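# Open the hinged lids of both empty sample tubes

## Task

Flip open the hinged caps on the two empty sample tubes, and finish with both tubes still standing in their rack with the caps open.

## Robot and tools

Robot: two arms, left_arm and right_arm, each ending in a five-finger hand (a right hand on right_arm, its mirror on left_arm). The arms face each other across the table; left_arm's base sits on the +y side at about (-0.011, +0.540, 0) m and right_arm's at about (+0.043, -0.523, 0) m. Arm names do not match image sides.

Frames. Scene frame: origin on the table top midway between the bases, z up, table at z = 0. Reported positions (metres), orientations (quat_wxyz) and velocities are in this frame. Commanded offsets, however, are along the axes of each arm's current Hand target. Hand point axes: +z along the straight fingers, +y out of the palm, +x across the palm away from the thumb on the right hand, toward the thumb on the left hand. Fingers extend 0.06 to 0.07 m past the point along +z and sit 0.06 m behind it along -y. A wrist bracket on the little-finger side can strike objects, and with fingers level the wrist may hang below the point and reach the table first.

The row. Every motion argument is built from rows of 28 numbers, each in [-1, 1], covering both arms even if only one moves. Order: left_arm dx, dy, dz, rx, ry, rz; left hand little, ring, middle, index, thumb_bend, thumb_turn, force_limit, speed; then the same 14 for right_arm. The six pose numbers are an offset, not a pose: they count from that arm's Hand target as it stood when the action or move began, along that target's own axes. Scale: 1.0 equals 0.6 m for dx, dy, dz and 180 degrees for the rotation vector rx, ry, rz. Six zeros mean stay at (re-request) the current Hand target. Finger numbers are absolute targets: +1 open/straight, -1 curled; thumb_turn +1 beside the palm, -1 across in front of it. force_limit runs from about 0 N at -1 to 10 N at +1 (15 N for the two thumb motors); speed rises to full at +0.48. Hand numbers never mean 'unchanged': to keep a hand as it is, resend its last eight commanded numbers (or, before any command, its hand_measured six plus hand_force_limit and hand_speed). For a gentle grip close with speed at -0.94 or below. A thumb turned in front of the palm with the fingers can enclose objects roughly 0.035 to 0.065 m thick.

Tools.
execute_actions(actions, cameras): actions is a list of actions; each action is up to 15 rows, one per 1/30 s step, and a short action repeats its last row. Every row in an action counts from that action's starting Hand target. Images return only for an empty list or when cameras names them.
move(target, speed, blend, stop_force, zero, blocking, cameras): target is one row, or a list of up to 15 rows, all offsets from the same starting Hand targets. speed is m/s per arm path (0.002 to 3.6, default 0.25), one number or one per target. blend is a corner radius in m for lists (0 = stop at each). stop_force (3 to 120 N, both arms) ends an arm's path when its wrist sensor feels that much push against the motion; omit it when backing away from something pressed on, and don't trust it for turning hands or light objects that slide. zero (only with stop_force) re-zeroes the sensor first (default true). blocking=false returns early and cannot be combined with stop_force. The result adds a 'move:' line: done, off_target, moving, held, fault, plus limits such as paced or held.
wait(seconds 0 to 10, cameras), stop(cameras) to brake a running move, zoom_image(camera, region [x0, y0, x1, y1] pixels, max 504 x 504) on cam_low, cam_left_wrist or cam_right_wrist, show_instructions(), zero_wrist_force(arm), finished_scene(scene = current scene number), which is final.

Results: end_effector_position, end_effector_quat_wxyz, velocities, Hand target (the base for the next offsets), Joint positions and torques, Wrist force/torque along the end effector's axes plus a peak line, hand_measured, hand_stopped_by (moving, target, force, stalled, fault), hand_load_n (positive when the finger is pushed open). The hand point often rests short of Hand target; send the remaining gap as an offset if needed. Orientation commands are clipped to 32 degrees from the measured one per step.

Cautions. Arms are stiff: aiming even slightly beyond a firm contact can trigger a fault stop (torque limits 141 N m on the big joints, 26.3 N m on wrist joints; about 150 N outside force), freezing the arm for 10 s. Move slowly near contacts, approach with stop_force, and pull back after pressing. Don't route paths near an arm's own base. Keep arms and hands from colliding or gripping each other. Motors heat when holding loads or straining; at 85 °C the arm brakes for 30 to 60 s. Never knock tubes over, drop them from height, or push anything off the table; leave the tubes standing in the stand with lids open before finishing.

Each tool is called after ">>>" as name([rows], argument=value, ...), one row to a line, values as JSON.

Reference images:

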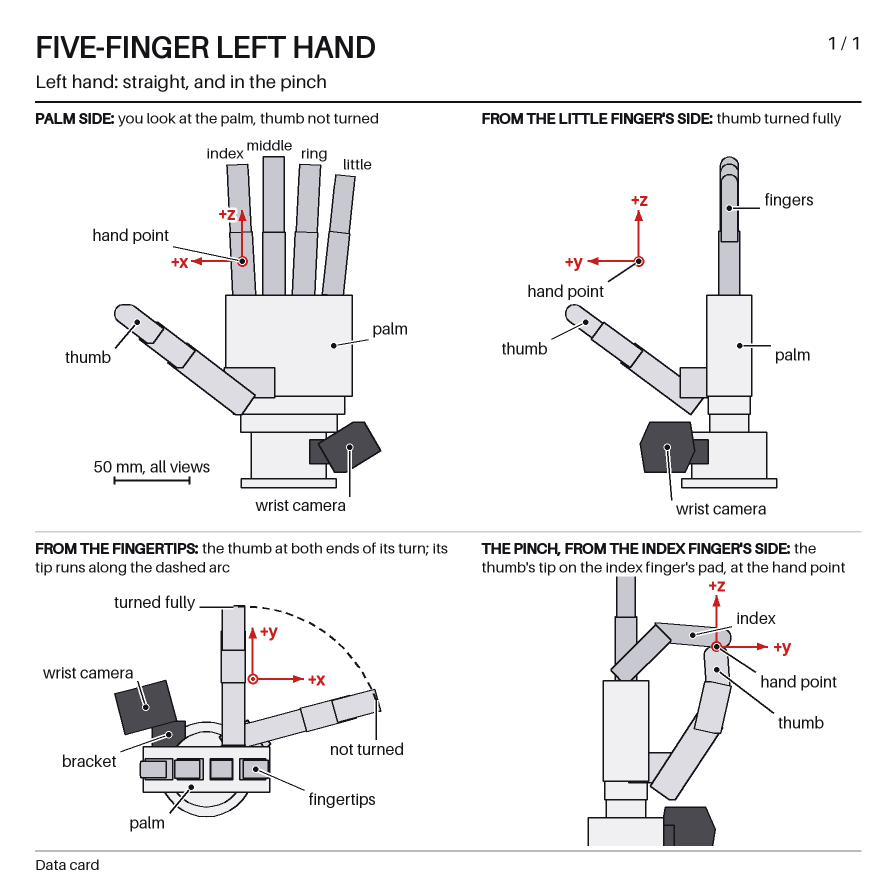

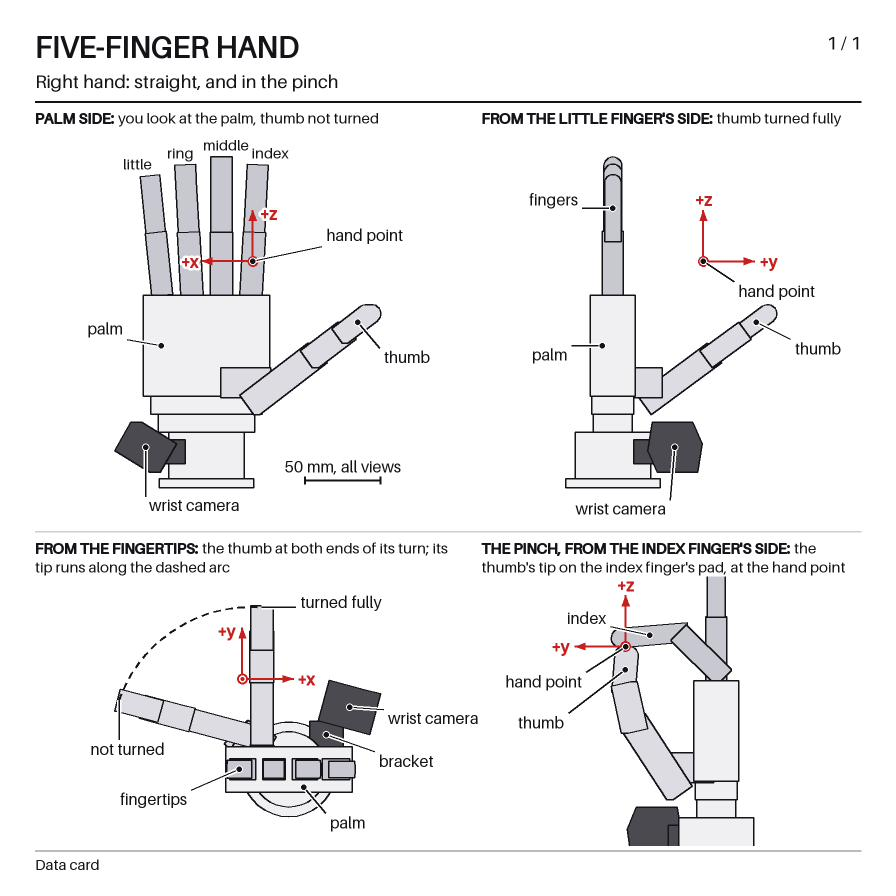

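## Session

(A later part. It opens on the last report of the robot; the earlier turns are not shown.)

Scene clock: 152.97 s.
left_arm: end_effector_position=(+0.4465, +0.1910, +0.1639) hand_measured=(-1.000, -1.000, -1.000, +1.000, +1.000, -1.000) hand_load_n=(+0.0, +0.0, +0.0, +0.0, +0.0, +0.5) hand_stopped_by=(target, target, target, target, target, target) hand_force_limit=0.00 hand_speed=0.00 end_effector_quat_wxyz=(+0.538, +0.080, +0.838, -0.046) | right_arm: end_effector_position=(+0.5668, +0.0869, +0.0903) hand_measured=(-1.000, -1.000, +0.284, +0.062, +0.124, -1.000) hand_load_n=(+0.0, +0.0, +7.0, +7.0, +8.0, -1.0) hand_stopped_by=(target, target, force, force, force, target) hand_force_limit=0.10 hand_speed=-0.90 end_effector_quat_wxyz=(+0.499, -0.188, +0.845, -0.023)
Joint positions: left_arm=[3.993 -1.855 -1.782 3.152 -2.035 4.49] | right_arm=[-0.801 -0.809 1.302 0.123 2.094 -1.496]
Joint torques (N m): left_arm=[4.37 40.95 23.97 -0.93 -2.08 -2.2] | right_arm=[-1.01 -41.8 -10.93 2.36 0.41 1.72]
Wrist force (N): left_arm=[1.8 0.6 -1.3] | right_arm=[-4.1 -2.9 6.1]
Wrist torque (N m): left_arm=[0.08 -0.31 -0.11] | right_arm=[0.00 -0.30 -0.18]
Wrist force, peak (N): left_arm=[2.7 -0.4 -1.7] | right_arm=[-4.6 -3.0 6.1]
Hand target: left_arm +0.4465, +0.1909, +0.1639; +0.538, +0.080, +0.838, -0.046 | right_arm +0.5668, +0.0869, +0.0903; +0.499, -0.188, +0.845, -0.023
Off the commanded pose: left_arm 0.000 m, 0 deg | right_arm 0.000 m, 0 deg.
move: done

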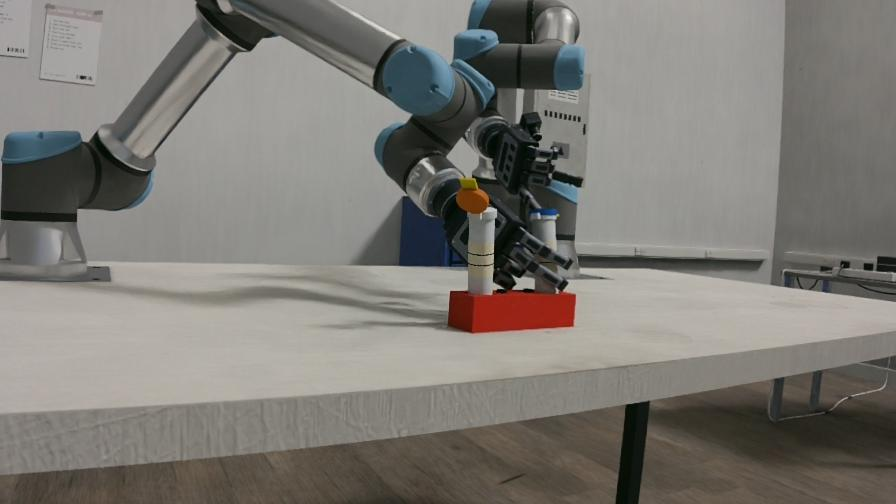

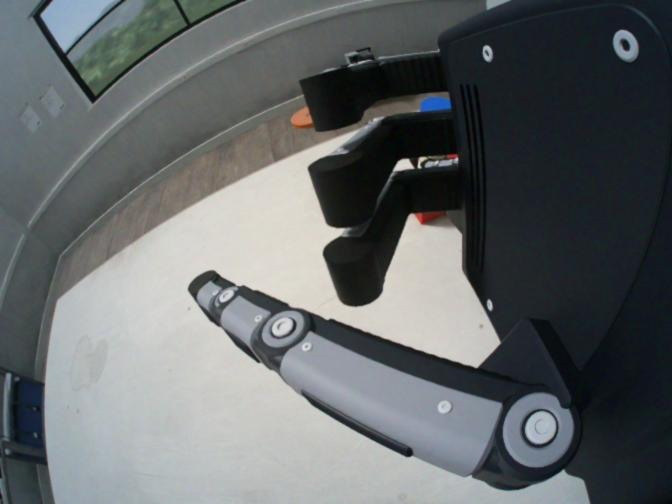

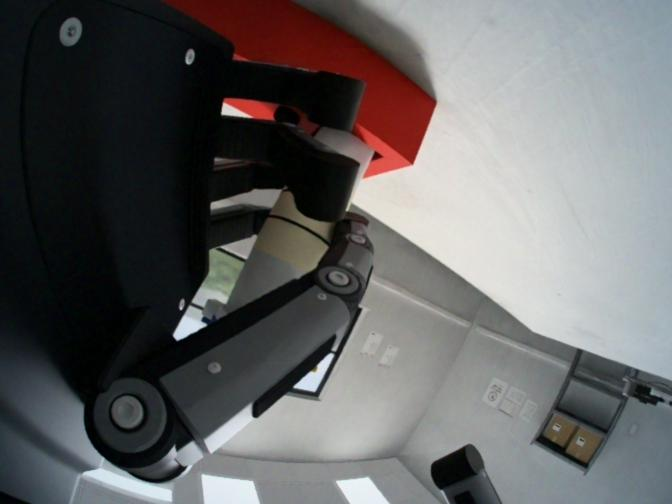

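>>> move(target=[-0.0207,-0.0013,0.1568,0,0,0,-1,-1,-1,1,1,-1,0.0,0.0,0,0,0,0,0,0,-1,-1,-0.65,-0.65,-0.85,-1,0.1,-0.9], speed=0.06, stop_force=5, cameras=["all"])

>>> zoom_image(camera="cam_low", region=[510, 180, 590, 240])

>>> zoom_image(camera="cam_right_wrist", region=[180, 200, 460, 480])

>>> zoom_image(camera="cam_left_wrist", region=[350, 60, 510, 220])

Scene clock: 157.27 s.
left_arm: end_effector_position=(+0.5356, +0.1738, +0.1360) hand_measured=(-1.000, -1.000, -1.000, +1.000, +1.000, -1.000) hand_load_n=(+0.0, +0.0, +0.0, +0.0, +0.0, +0.5) hand_stopped_by=(target, target, target, target, target, target) hand_force_limit=0.00 hand_speed=0.00 end_effector_quat_wxyz=(+0.538, +0.080, +0.838, -0.046) | right_arm: end_effector_position=(+0.5668, +0.0869, +0.0903) hand_measured=(-1.000, -1.000, +0.284, +0.062, +0.124, -1.000) hand_load_n=(+0.0, +0.0, +7.0, +7.0, +8.5, -1.0) hand_stopped_by=(target, target, force, force, force, target) hand_force_limit=0.10 hand_speed=-0.90 end_effector_quat_wxyz=(+0.499, -0.188, +0.845, -0.023)
Joint positions: left_arm=[4.082 -2.028 -1.611 3.173 -1.956 4.535] | right_arm=[-0.801 -0.809 1.302 0.123 2.094 -1.496]
Joint torques (N m): left_arm=[-10.08 48.7 12.03 -1.77 -2.12 -2.22] | right_arm=[1.59 -46.06 -11.11 3.33 1.06 1.6]
Wrist force (N): left_arm=[1.6 0.4 -1.1] | right_arm=[-4.5 -2.9 6.2]
Wrist torque (N m): left_arm=[0.03 -0.29 -0.16] | right_arm=[-0.02 -0.24 -0.20]
Wrist force, peak (N): left_arm=[1.9 0.8 -1.8] | right_arm=[-4.5 -3.0 6.2]
Hand target: left_arm +0.5356, +0.1738, +0.1360; +0.538, +0.080, +0.838, -0.046 | right_arm +0.5668, +0.0869, +0.0903; +0.499, -0.188, +0.845, -0.023
Off the commanded pose: left_arm 0.000 m, 0 deg | right_arm 0.000 m, 0 deg.
move: done

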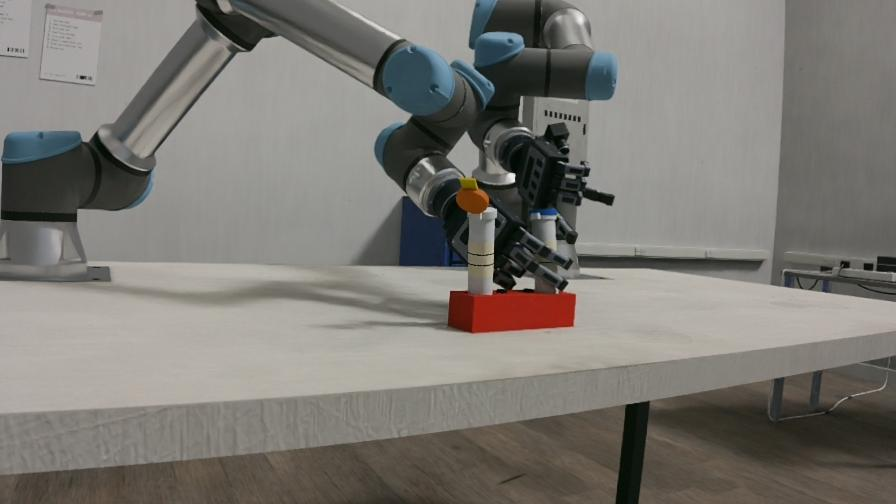

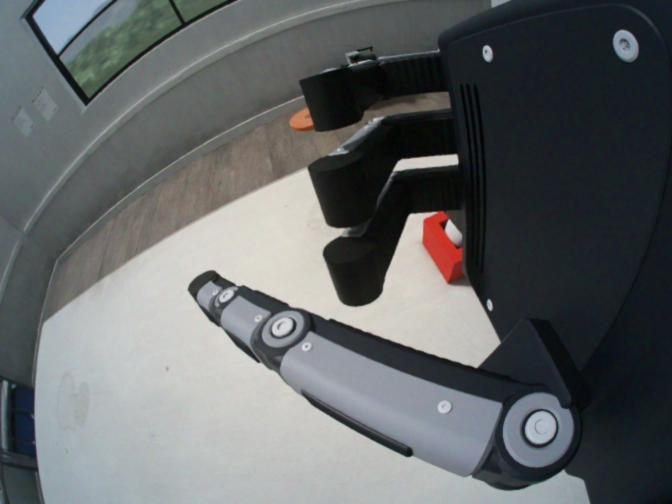

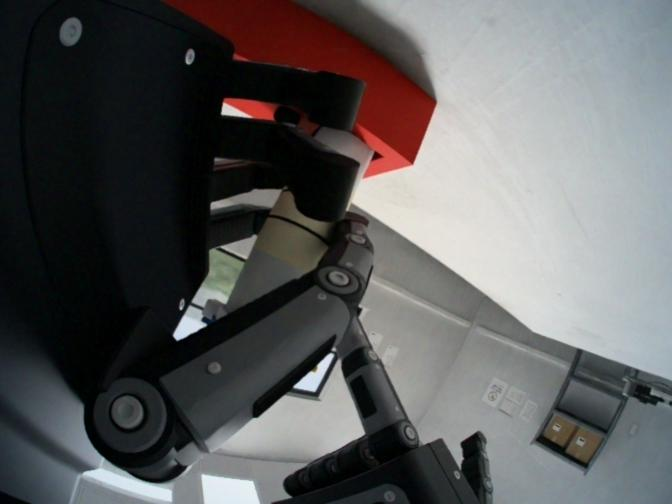

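Scaled by 6.300.

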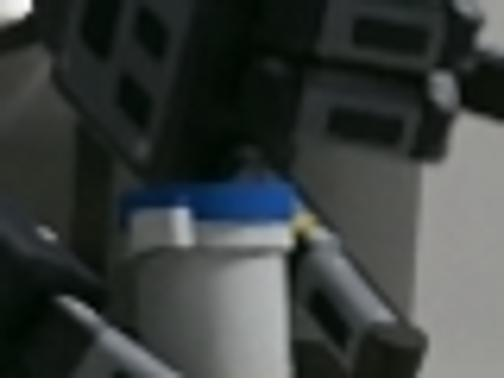

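Scaled by 1.800 from the camera's 672x504 image, which has a finer 960x720 frame.

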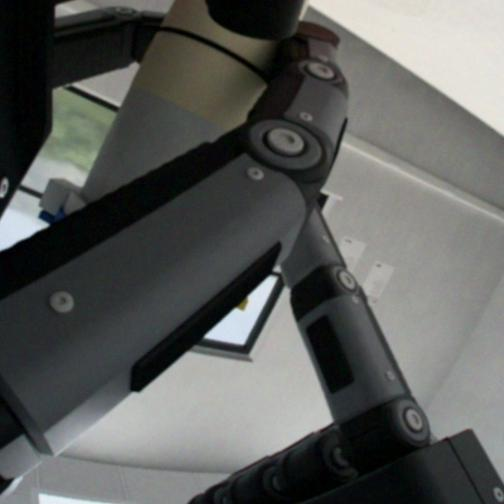

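Scaled by 3.150 from the camera's 672x504 image, which has a finer 960x720 frame.

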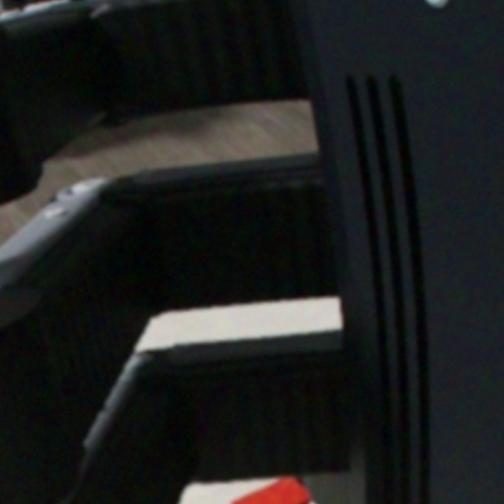

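>>> move(target=[0.0045,0.0001,0.0091,0,0.0556,0,-1,-1,-1,1,1,-1,0.0,0.0,0,0,0,0,0,0,-1,-1,-0.65,-0.65,-0.85,-1,0.1,-0.9], speed=0.1, cameras=["cam_low","cam_right_wrist"])

>>> zoom_image(camera="cam_low", region=[510, 180, 590, 240])

>>> zoom_image(camera="cam_right_wrist", region=[180, 200, 460, 480])

Scene clock: 170.97 s.
left_arm: end_effector_position=(+0.5394, +0.1733, +0.1312) hand_measured=(-1.000, -1.000, -1.000, +1.000, +1.000, -1.000) hand_load_n=(+0.0, +0.0, +0.0, +0.0, +0.0, +0.0) hand_stopped_by=(target, target, target, target, target, target) hand_force_limit=0.00 hand_speed=0.00 end_effector_quat_wxyz=(+0.463, +0.083, +0.882, -0.039) | right_arm: end_effector_position=(+0.5668, +0.0869, +0.0903) hand_measured=(-1.000, -1.000, +0.284, +0.062, +0.124, -1.000) hand_load_n=(+0.0, +0.0, +7.0, +7.0, +8.5, -1.0) hand_stopped_by=(target, target, force, force, force, target) hand_force_limit=0.10 hand_speed=-0.90 end_effector_quat_wxyz=(+0.499, -0.188, +0.845, -0.023)
Joint positions: left_arm=[4.106 -2.09 -1.454 2.899 -1.901 4.484] | right_arm=[-0.801 -0.809 1.302 0.123 2.094 -1.496]
Joint torques (N m): left_arm=[-8.67 50.36 16.93 -0.68 -2.16 2.27] | right_arm=[3.71 -48.43 -11.43 3.51 1.1 1.55]
Wrist force (N): left_arm=[1.4 0.4 -0.8] | right_arm=[-4.5 -3.0 6.1]
Wrist torque (N m): left_arm=[0.04 -0.23 -0.12] | right_arm=[-0.02 -0.25 -0.21]
Wrist force, peak (N): left_arm=[1.9 0.5 -1.2] | right_arm=[-4.6 -2.8 6.2]
Hand target: left_arm +0.5393, +0.1732, +0.1313; +0.463, +0.083, +0.882, -0.039 | right_arm +0.5668, +0.0869, +0.0903; +0.499, -0.188, +0.845, -0.023
Off the commanded pose: left_arm 0.000 m, 0 deg | right_arm 0.000 m, 0 deg.
move: done
Images, in order (width x height): cam_low 896x504, cam_right_wrist 672x504.

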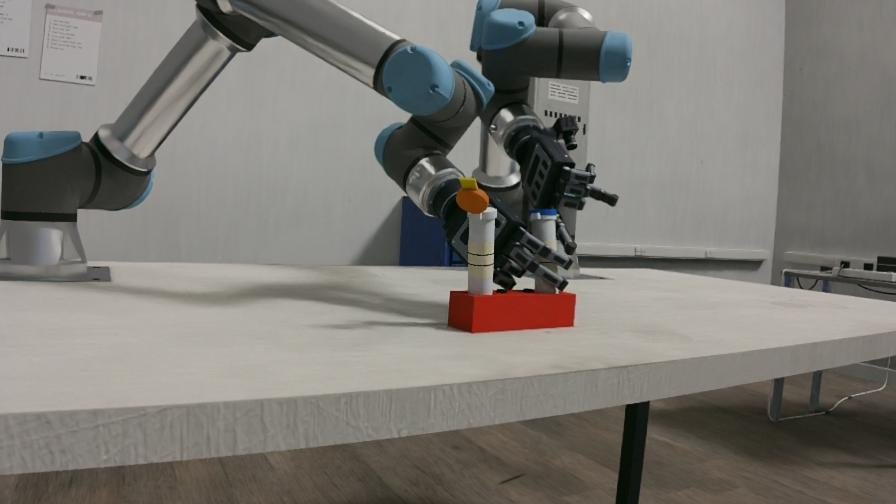

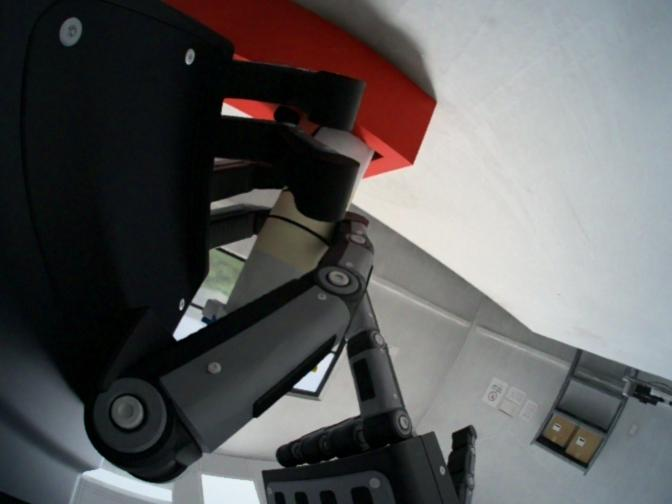

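Scaled by 6.300.

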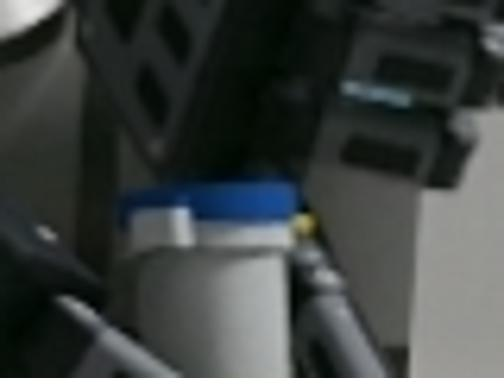

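Scaled by 1.800 from the camera's 672x504 image, which has a finer 960x720 frame.

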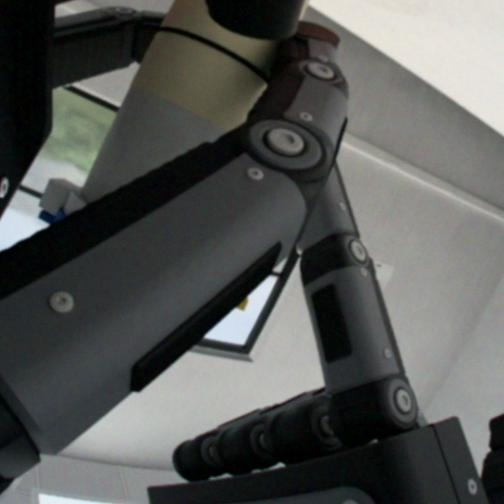

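>>> zoom_image(camera="cam_low", region=[525, 195, 595, 265])

Scaled by 7.200.

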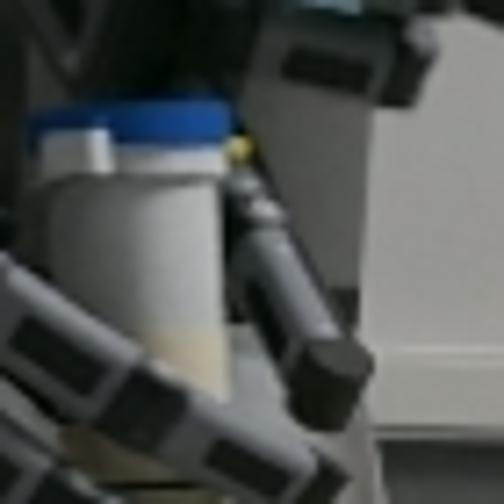

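>>> move(target=[-0.0055,-0.02,-0.0038,0,0,0,-1,-1,-1,1,1,-1,0.0,0.0,0,0,0,0,0,0,-1,-1,-0.65,-0.65,-0.85,-1,0.1,-0.9], speed=0.03, stop_force=3.5, cameras=["cam_low","cam_right_wrist"])

>>> zoom_image(camera="cam_low", region=[525, 195, 595, 265])

>>> zoom_image(camera="cam_right_wrist", region=[180, 200, 460, 480])

Scene clock: 174.20 s.
left_arm: end_effector_position=(+0.5371, +0.1614, +0.1352) hand_measured=(-1.000, -1.000, -1.000, +1.000, +1.000, -1.000) hand_load_n=(+0.0, +0.0, +0.0, +0.0, +0.0, +0.5) hand_stopped_by=(target, target, target, target, target, target) hand_force_limit=0.00 hand_speed=0.00 end_effector_quat_wxyz=(+0.463, +0.083, +0.882, -0.039) | right_arm: end_effector_position=(+0.5668, +0.0869, +0.0903) hand_measured=(-1.000, -1.000, +0.284, +0.062, +0.124, -1.000) hand_load_n=(+0.0, +0.0, +7.5, +7.0, +8.5, -0.5) hand_stopped_by=(target, target, force, force, force, target) hand_force_limit=0.10 hand_speed=-0.90 end_effector_quat_wxyz=(+0.499, -0.188, +0.845, -0.023)
Joint positions: left_arm=[4.084 -2.104 -1.421 2.876 -1.918 4.471] | right_arm=[-0.801 -0.809 1.302 0.123 2.094 -1.496]
Joint torques (N m): left_arm=[11.89 51.35 13.72 1.41 1.46 2.31] | right_arm=[6.64 -50.54 -11.81 3.39 1.12 1.61]
Wrist force (N): left_arm=[1.4 0.0 -0.7] | right_arm=[-4.4 -3.0 6.0]
Wrist torque (N m): left_arm=[-0.02 -0.21 -0.11] | right_arm=[-0.01 -0.26 -0.20]
Wrist force, peak (N): left_arm=[1.8 0.7 -0.9] | right_arm=[-4.7 -3.0 6.1]
Hand target: left_arm +0.5371, +0.1614, +0.1352; +0.463, +0.083, +0.882, -0.039 | right_arm +0.5668, +0.0869, +0.0903; +0.499, -0.188, +0.845, -0.023
Off the commanded pose: left_arm 0.000 m, 0 deg | right_arm 0.000 m, 0 deg.
move: done
Images, in order (width x height): cam_low 896x504, cam_right_wrist 672x504.

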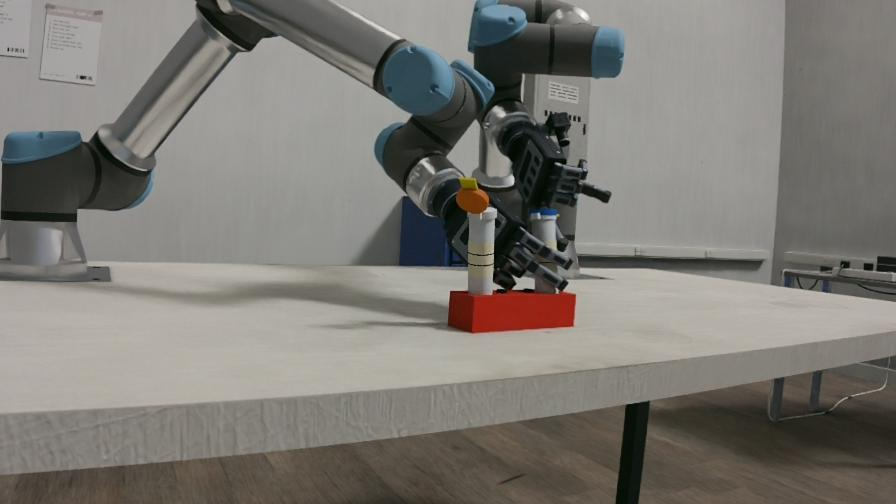

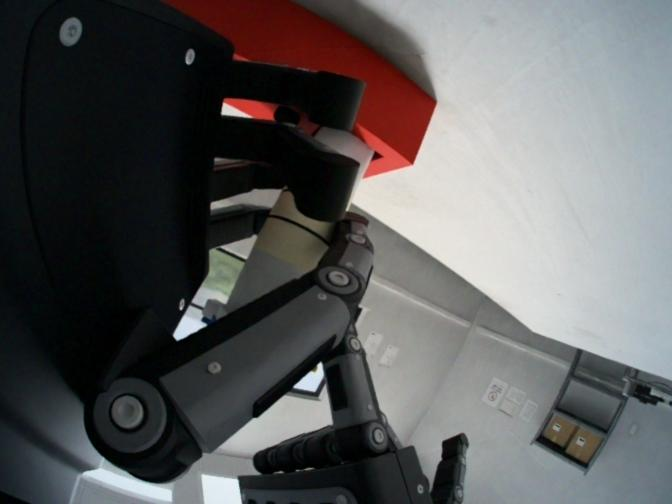

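Scaled by 7.200.

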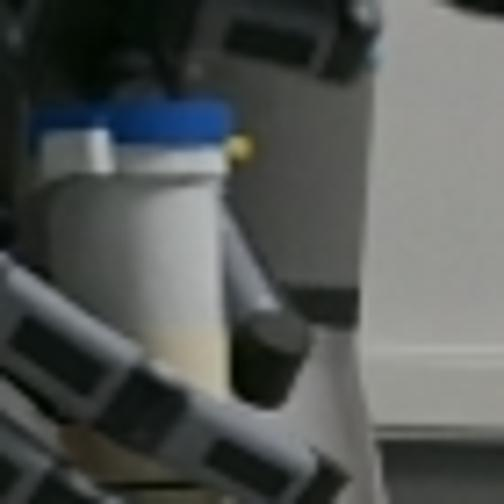

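Scaled by 1.800 from the camera's 672x504 image, which has a finer 960x720 frame.

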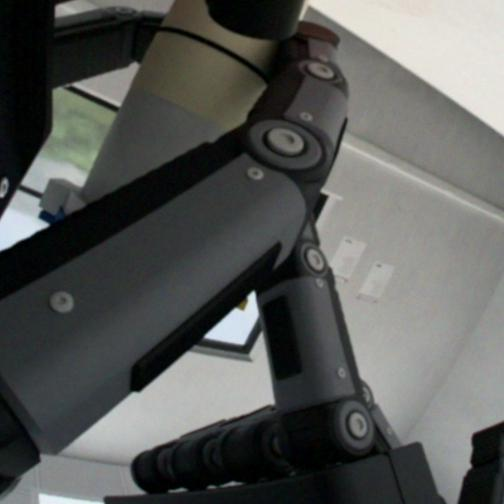

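>>> move([
  [-0.0109,0,-0.0076,0,0,0,-1,-1,-1,1,1,-1,0.0,0.0,0,0,0,0,0,0,-1,-1,-0.65,-0.65,-0.85,-1,0.1,-0.9],
  [-0.0464,-0.0017,-0.0325,0,0,0,-1,-1,-1,1,1,-1,0.0,0.0,0,0,0,0,0,0,-1,-1,-0.65,-0.65,-0.85,-1,0.1,-0.9],
], speed=0.04, stop_force=12, cameras=["all"])

>>> zoom_image(camera="cam_low", region=[440, 150, 630, 340])

Scene clock: 180.07 s.
left_arm: end_effector_position=(+0.5367, +0.1601, +0.1692) hand_measured=(-1.000, -1.000, -1.000, +1.000, +1.000, -1.000) hand_load_n=(+0.0, +0.0, +0.0, -4.0, +0.0, +0.0) hand_stopped_by=(target, target, target, target, target, target) hand_force_limit=0.00 hand_speed=0.00 end_effector_quat_wxyz=(+0.463, +0.083, +0.882, -0.039) | right_arm: end_effector_position=(+0.5668, +0.0869, +0.0903) hand_measured=(-1.000, -1.000, +0.284, +0.062, +0.124, -1.000) hand_load_n=(+0.0, +0.0, +10.0, +2.0, +0.0, +0.0) hand_stopped_by=(target, target, force, force, force, target) hand_force_limit=0.10 hand_speed=-0.90 end_effector_quat_wxyz=(+0.499, -0.188, +0.845, -0.023)
Joint positions: left_arm=[4.082 -2.078 -1.37 2.799 -1.92 4.469] | right_arm=[-0.801 -0.809 1.302 0.123 2.094 -1.496]
Joint torques (N m): left_arm=[-6.48 36.1 13.9 1.71 0.7 -1.49] | right_arm=[8.46 -53.77 -12.71 3.35 -3.79 1.37]
Wrist force (N): left_arm=[0.2 4.6 -1.7] | right_arm=[-4.8 -7.6 7.1]
Wrist torque (N m): left_arm=[-0.07 -0.16 -0.14] | right_arm=[-0.05 -0.31 -0.29]
Wrist force, peak (N): left_arm=[2.0 4.7 -0.5] | right_arm=[-5.2 -8.2 8.2]
Hand target: left_arm +0.5367, +0.1601, +0.1692; +0.463, +0.083, +0.882, -0.039 | right_arm +0.5668, +0.0869, +0.0903; +0.499, -0.188, +0.845, -0.023
Off the commanded pose: left_arm 0.000 m, 0 deg | right_arm 0.000 m, 0 deg.
move: done

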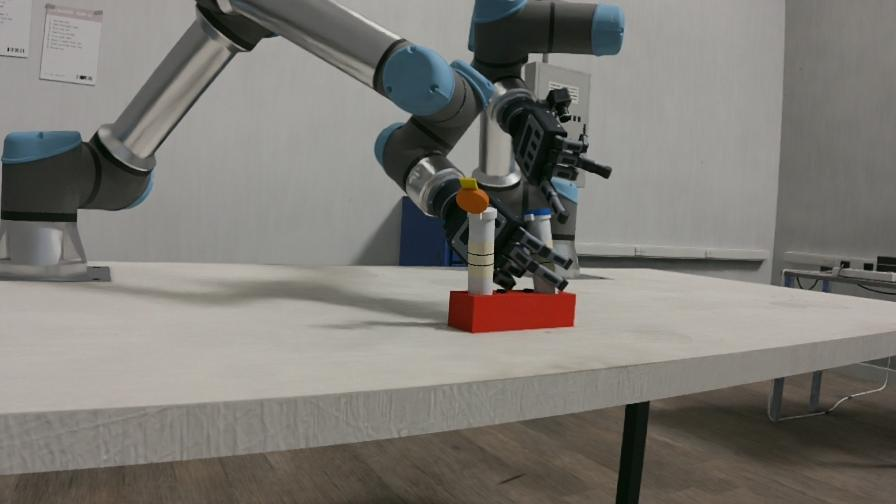

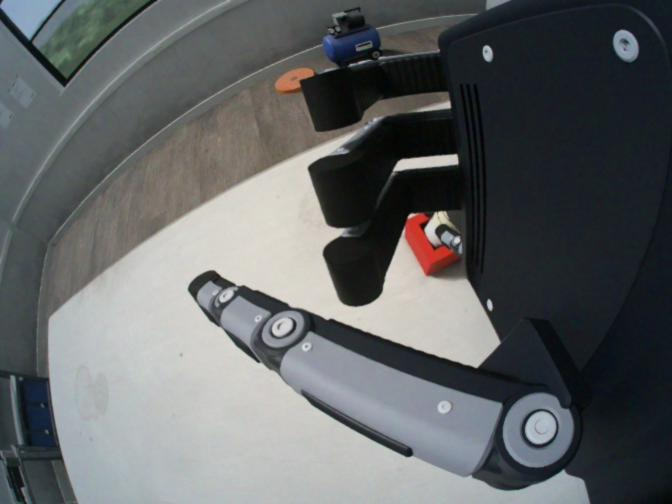

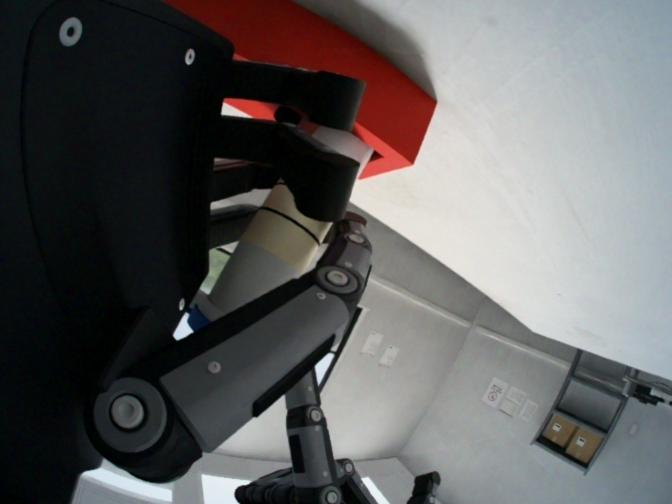

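Scaled by 2.653.

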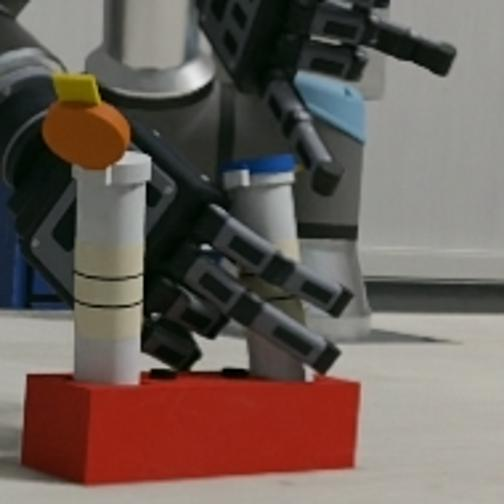

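>>> move([
  [0,0.02,0,0,0,0,-1,-1,-1,1,1,-1,0.0,0.0,0,0,0,0,0,0,-1,-1,-0.65,-0.65,-0.85,-1,0.1,-0.9],
  [0.0491,0.0217,0.0344,0,0,0,-1,-1,-1,1,1,-1,0.0,0.0,0,0,0,0,0,0,-1,-1,-0.65,-0.65,-0.85,-1,0.1,-0.9],
  [0.0491,0.0217,0.0344,0,0,0,-1,-1,-1,1,1,-1,0.0,0.0,0,0,0,0,0,0,-1,-1,-0.7,-0.7,-0.9,-1,0.15,-0.9],
], speed=[0.04,0.08,0.08], cameras=["cam_low","cam_right_wrist"])

>>> zoom_image(camera="cam_low", region=[510, 185, 590, 295])

>>> zoom_image(camera="cam_right_wrist", region=[180, 180, 460, 460])

Scene clock: 187.60 s.
left_arm: end_effector_position=(+0.5394, +0.1732, +0.1333) hand_measured=(-1.000, -1.000, -1.000, +1.000, +1.000, -1.000) hand_load_n=(+0.0, +0.0, +0.0, +0.0, +0.0, +0.5) hand_stopped_by=(target, target, target, target, target, target) hand_force_limit=0.00 hand_speed=0.00 end_effector_quat_wxyz=(+0.463, +0.083, +0.882, -0.039) | right_arm: end_effector_position=(+0.5668, +0.0869, +0.0903) hand_measured=(-1.000, -1.000, +0.284, +0.036, +0.070, -1.000) hand_load_n=(+0.0, +0.0, +8.5, +7.5, +8.5, +0.5) hand_stopped_by=(target, target, force, force, force, target) hand_force_limit=0.15 hand_speed=-0.90 end_effector_quat_wxyz=(+0.499, -0.188, +0.845, -0.023)
Joint positions: left_arm=[4.106 -2.088 -1.451 2.895 -1.901 4.484] | right_arm=[-0.801 -0.809 1.302 0.123 2.094 -1.496]
Joint torques (N m): left_arm=[-2.27 50.87 27.07 0.34 -0.82 1.07] | right_arm=[11.67 -56.51 -12.59 3.32 0.39 0.88]
Wrist force (N): left_arm=[1.4 0.6 -1.1] | right_arm=[-7.5 -3.7 10.5]
Wrist torque (N m): left_arm=[0.09 -0.23 -0.19] | right_arm=[-0.05 -0.36 -0.25]
Wrist force, peak (N): left_arm=[0.6 4.9 -1.8] | right_arm=[-8.3 -5.5 12.3]
Hand target: left_arm +0.5394, +0.1732, +0.1333; +0.463, +0.083, +0.882, -0.039 | right_arm +0.5668, +0.0869, +0.0903; +0.499, -0.188, +0.845, -0.023
Off the commanded pose: left_arm 0.000 m, 0 deg | right_arm 0.000 m, 0 deg.
move: done
Images, in order (width x height): cam_low 896x504, cam_right_wrist 672x504.

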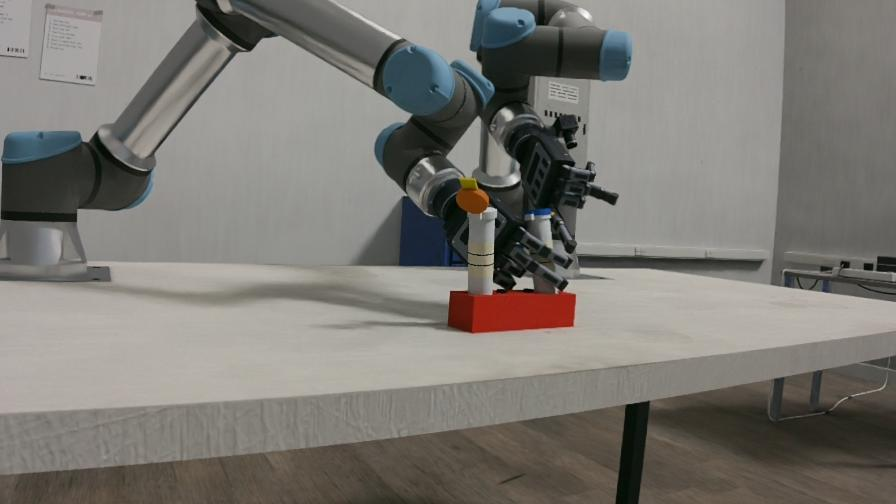

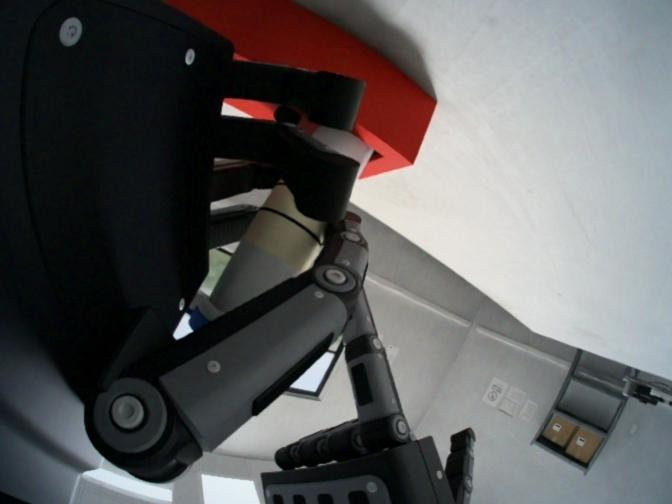

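Scaled by 4.582.

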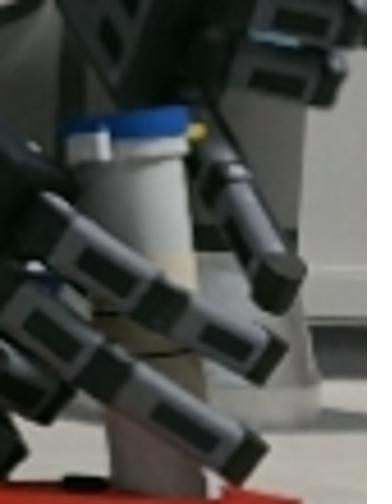

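Scaled by 1.800 from the camera's 672x504 image, which has a finer 960x720 frame.

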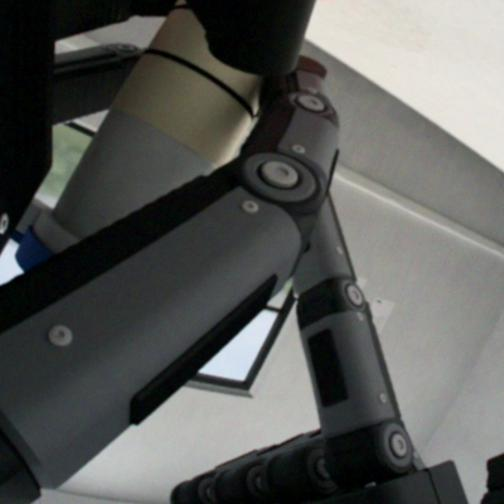

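>>> move(target=[-0.0192,-0.0385,0.0098,0,0,0,-1,-1,-1,1,1,-1,0.0,0.0,0,0,0,0,0,0,-1,-1,-0.7,-0.7,-0.9,-1,0.15,-0.9], speed=0.03, stop_force=3, cameras=["all"])

>>> zoom_image(camera="cam_low", region=[510, 185, 590, 265])

>>> zoom_image(camera="cam_right_wrist", region=[180, 180, 460, 460])

>>> zoom_image(camera="cam_left_wrist", region=[350, 60, 510, 220])

Scene clock: 193.00 s.
left_arm: end_effector_position=(+0.5444, +0.1551, +0.1376) hand_measured=(-1.000, -1.000, -1.000, +1.000, +1.000, -1.000) hand_load_n=(+0.0, +0.0, +0.0, -0.5, +0.0, +0.0) hand_stopped_by=(target, target, target, target, target, target) hand_force_limit=0.00 hand_speed=0.00 end_effector_quat_wxyz=(+0.463, +0.083, +0.882, -0.039) | right_arm: end_effector_position=(+0.5668, +0.0869, +0.0903) hand_measured=(-1.000, -1.000, +0.284, +0.036, +0.070, -1.000) hand_load_n=(+0.0, +0.0, +9.0, +6.5, +4.5, +0.0) hand_stopped_by=(target, target, force, force, force, target) hand_force_limit=0.15 hand_speed=-0.90 end_effector_quat_wxyz=(+0.499, -0.188, +0.845, -0.023)
Joint positions: left_arm=[4.082 -2.124 -1.383 2.858 -1.919 4.469] | right_arm=[-0.801 -0.809 1.302 0.123 2.094 -1.496]
Joint torques (N m): left_arm=[10.14 38.62 26.86 -2.05 -1.79 2.32] | right_arm=[14.36 -60.38 -12.64 3.51 -3.08 0.37]
Wrist force (N): left_arm=[2.3 1.2 -0.8] | right_arm=[-8.8 -4.3 10.0]
Wrist torque (N m): left_arm=[0.05 -0.20 -0.14] | right_arm=[-0.10 -0.34 -0.31]
Wrist force, peak (N): left_arm=[3.6 5.4 -1.7] | right_arm=[-7.7 -8.2 10.4]
Hand target: left_arm +0.5444, +0.1551, +0.1376; +0.463, +0.083, +0.882, -0.039 (not the last commanded pose) | right_arm +0.5668, +0.0869, +0.0903; +0.499, -0.188, +0.845, -0.023
Off the commanded pose: left_arm 0.007 m, 0 deg | right_arm 0.000 m, 0 deg.
move: contact (left_arm)

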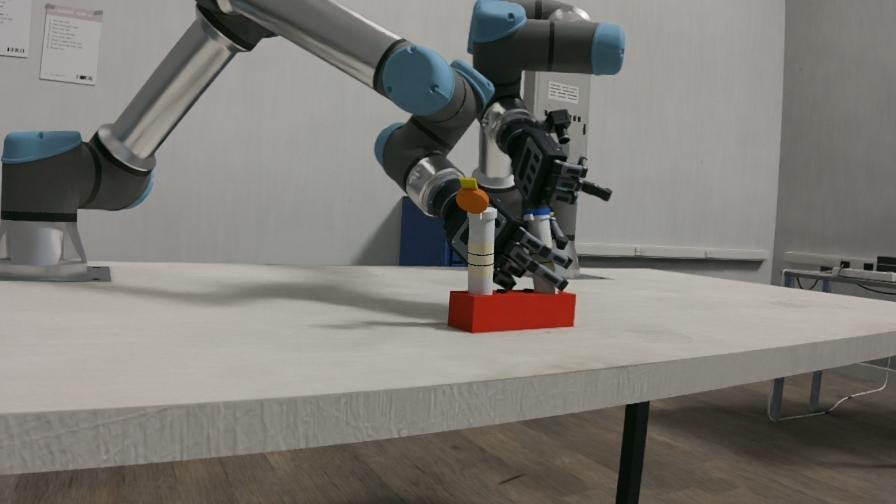

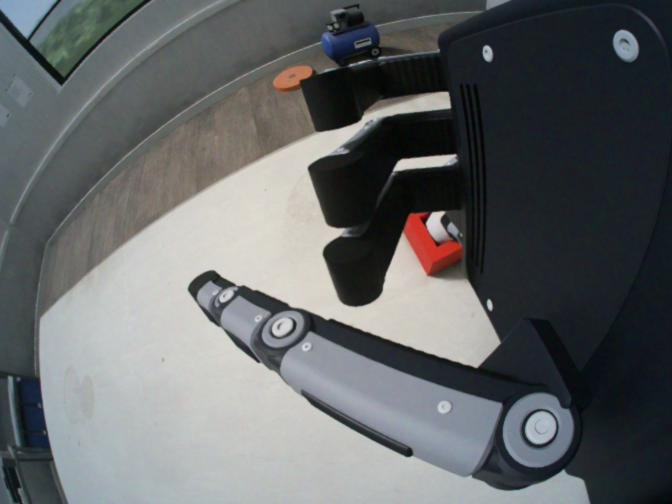

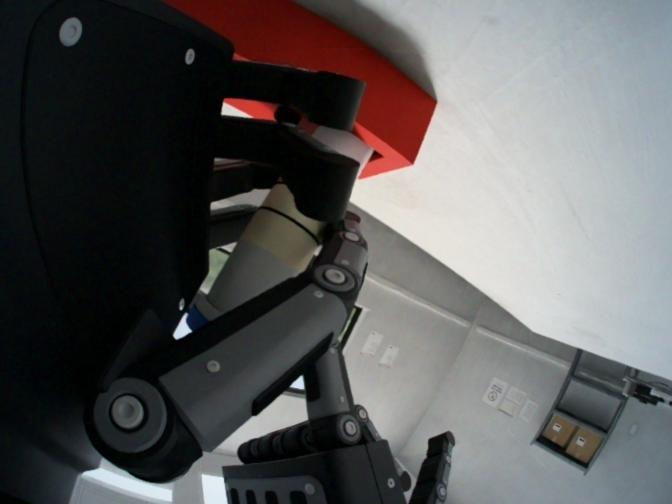

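Scaled by 6.300.

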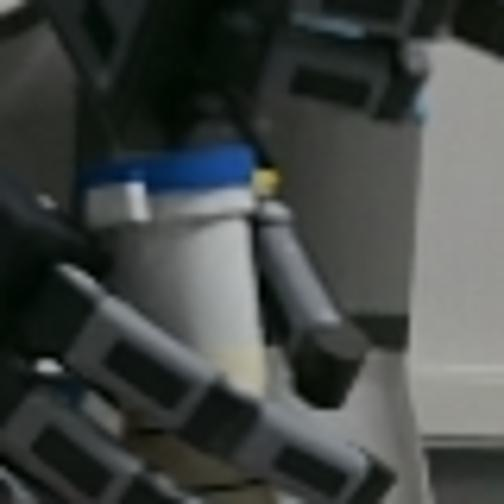

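Scaled by 1.800 from the camera's 672x504 image, which has a finer 960x720 frame.

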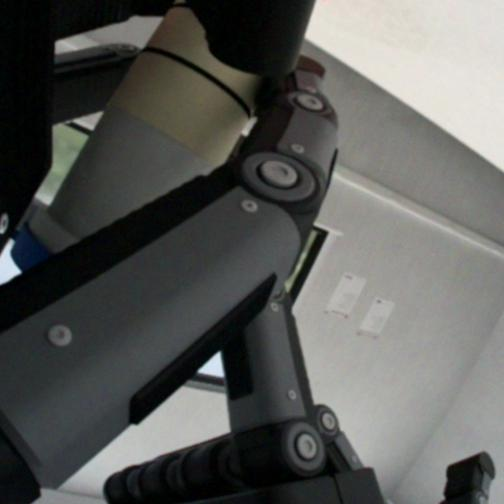

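Scaled by 3.150 from the camera's 672x504 image, which has a finer 960x720 frame.

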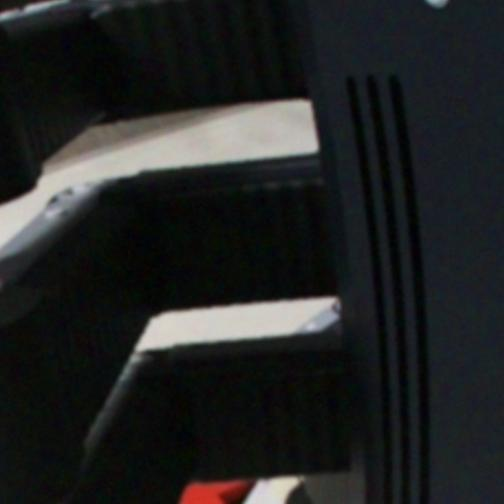

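>>> move([
  [0,0.0167,0,0,0,0,-1,-1,-1,1,1,-1,0.0,0.0,0,0,0,0,0,0,-1,-1,-0.7,-0.7,-0.9,-1,0.15,-0.9],
  [0.0279,0.0166,-0.0049,0,0,0,-1,-1,-1,1,1,-1,0.0,0.0,0,0,0,0,0,0,-1,-1,-0.7,-0.7,-0.9,-1,0.15,-0.9],
], speed=0.04, cameras=["cam_low","cam_right_wrist"])

>>> zoom_image(camera="cam_low", region=[510, 185, 590, 265])

>>> zoom_image(camera="cam_right_wrist", region=[180, 180, 460, 460])

Scene clock: 197.90 s.
left_arm: end_effector_position=(+0.5345, +0.1671, +0.1257) hand_measured=(-1.000, -1.000, -1.000, +1.000, +1.000, -1.000) hand_load_n=(+0.0, +0.0, +0.0, -0.5, +0.0, +0.5) hand_stopped_by=(target, target, target, target, target, target) hand_force_limit=0.00 hand_speed=0.00 end_effector_quat_wxyz=(+0.463, +0.083, +0.882, -0.039) | right_arm: end_effector_position=(+0.5668, +0.0869, +0.0903) hand_measured=(-1.000, -1.000, +0.284, +0.036, +0.070, -1.000) hand_load_n=(+0.0, +0.0, +8.5, +6.5, +5.0, +0.0) hand_stopped_by=(target, target, force, force, force, target) hand_force_limit=0.15 hand_speed=-0.90 end_effector_quat_wxyz=(+0.499, -0.188, +0.845, -0.023)
Joint positions: left_arm=[4.091 -2.099 -1.456 2.907 -1.913 4.475] | right_arm=[-0.801 -0.809 1.302 0.123 2.094 -1.496]
Joint torques (N m): left_arm=[4.76 38.71 27.21 -2.92 0.1 0] | right_arm=[15.77 -59.37 -11.99 3.43 -1.44 -0.12]
Wrist force (N): left_arm=[1.3 0.2 -1.1] | right_arm=[-8.6 -3.7 9.9]
Wrist torque (N m): left_arm=[0.03 -0.22 -0.10] | right_arm=[-0.12 -0.40 -0.28]
Wrist force, peak (N): left_arm=[2.2 1.3 -1.0] | right_arm=[-8.9 -4.6 10.2]
Hand target: left_arm +0.5345, +0.1672, +0.1256; +0.463, +0.083, +0.882, -0.039 | right_arm +0.5668, +0.0869, +0.0903; +0.499, -0.188, +0.845, -0.023
Off the commanded pose: left_arm 0.000 m, 0 deg | right_arm 0.000 m, 0 deg.
move: done
Images, in order (width x height): cam_low 896x504, cam_right_wrist 672x504.

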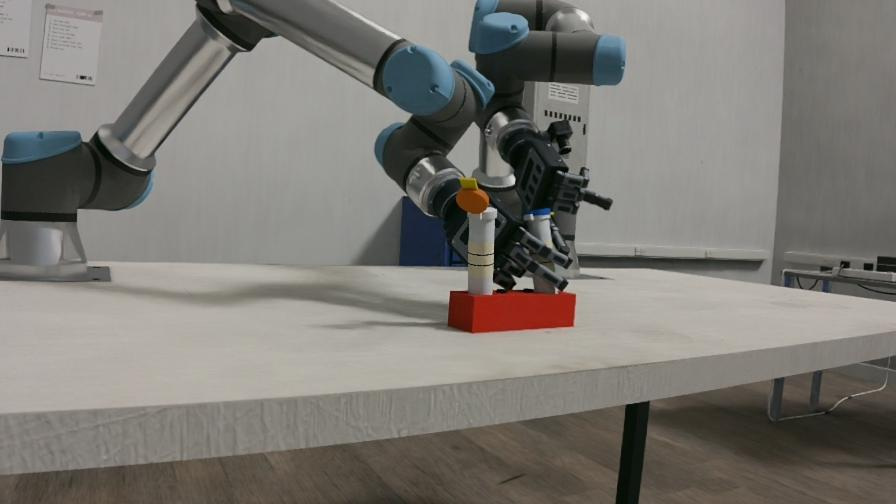

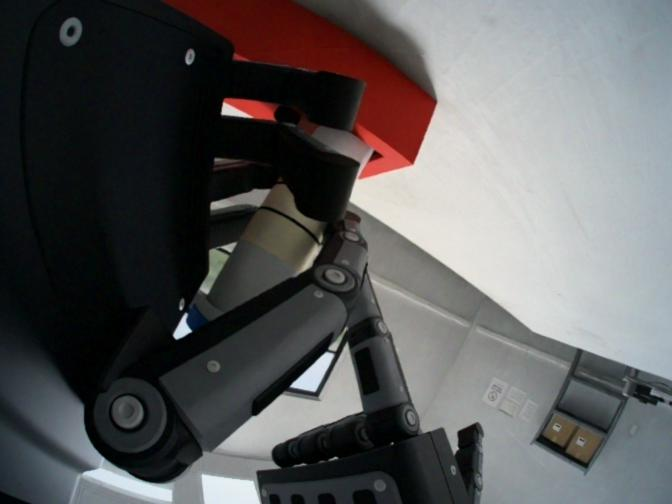

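Scaled by 6.300.

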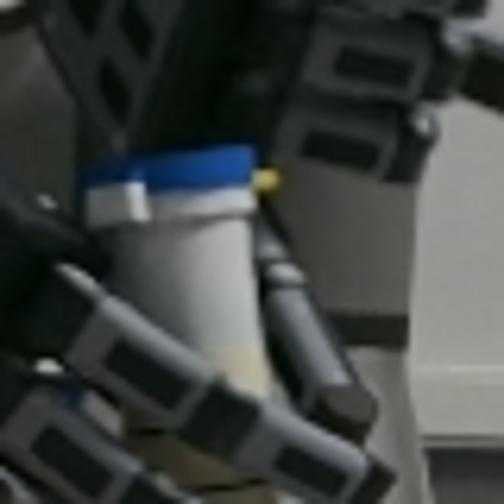

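Scaled by 1.800 from the camera's 672x504 image, which has a finer 960x720 frame.

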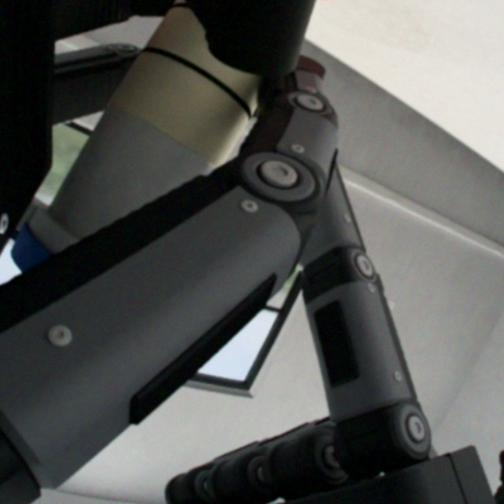

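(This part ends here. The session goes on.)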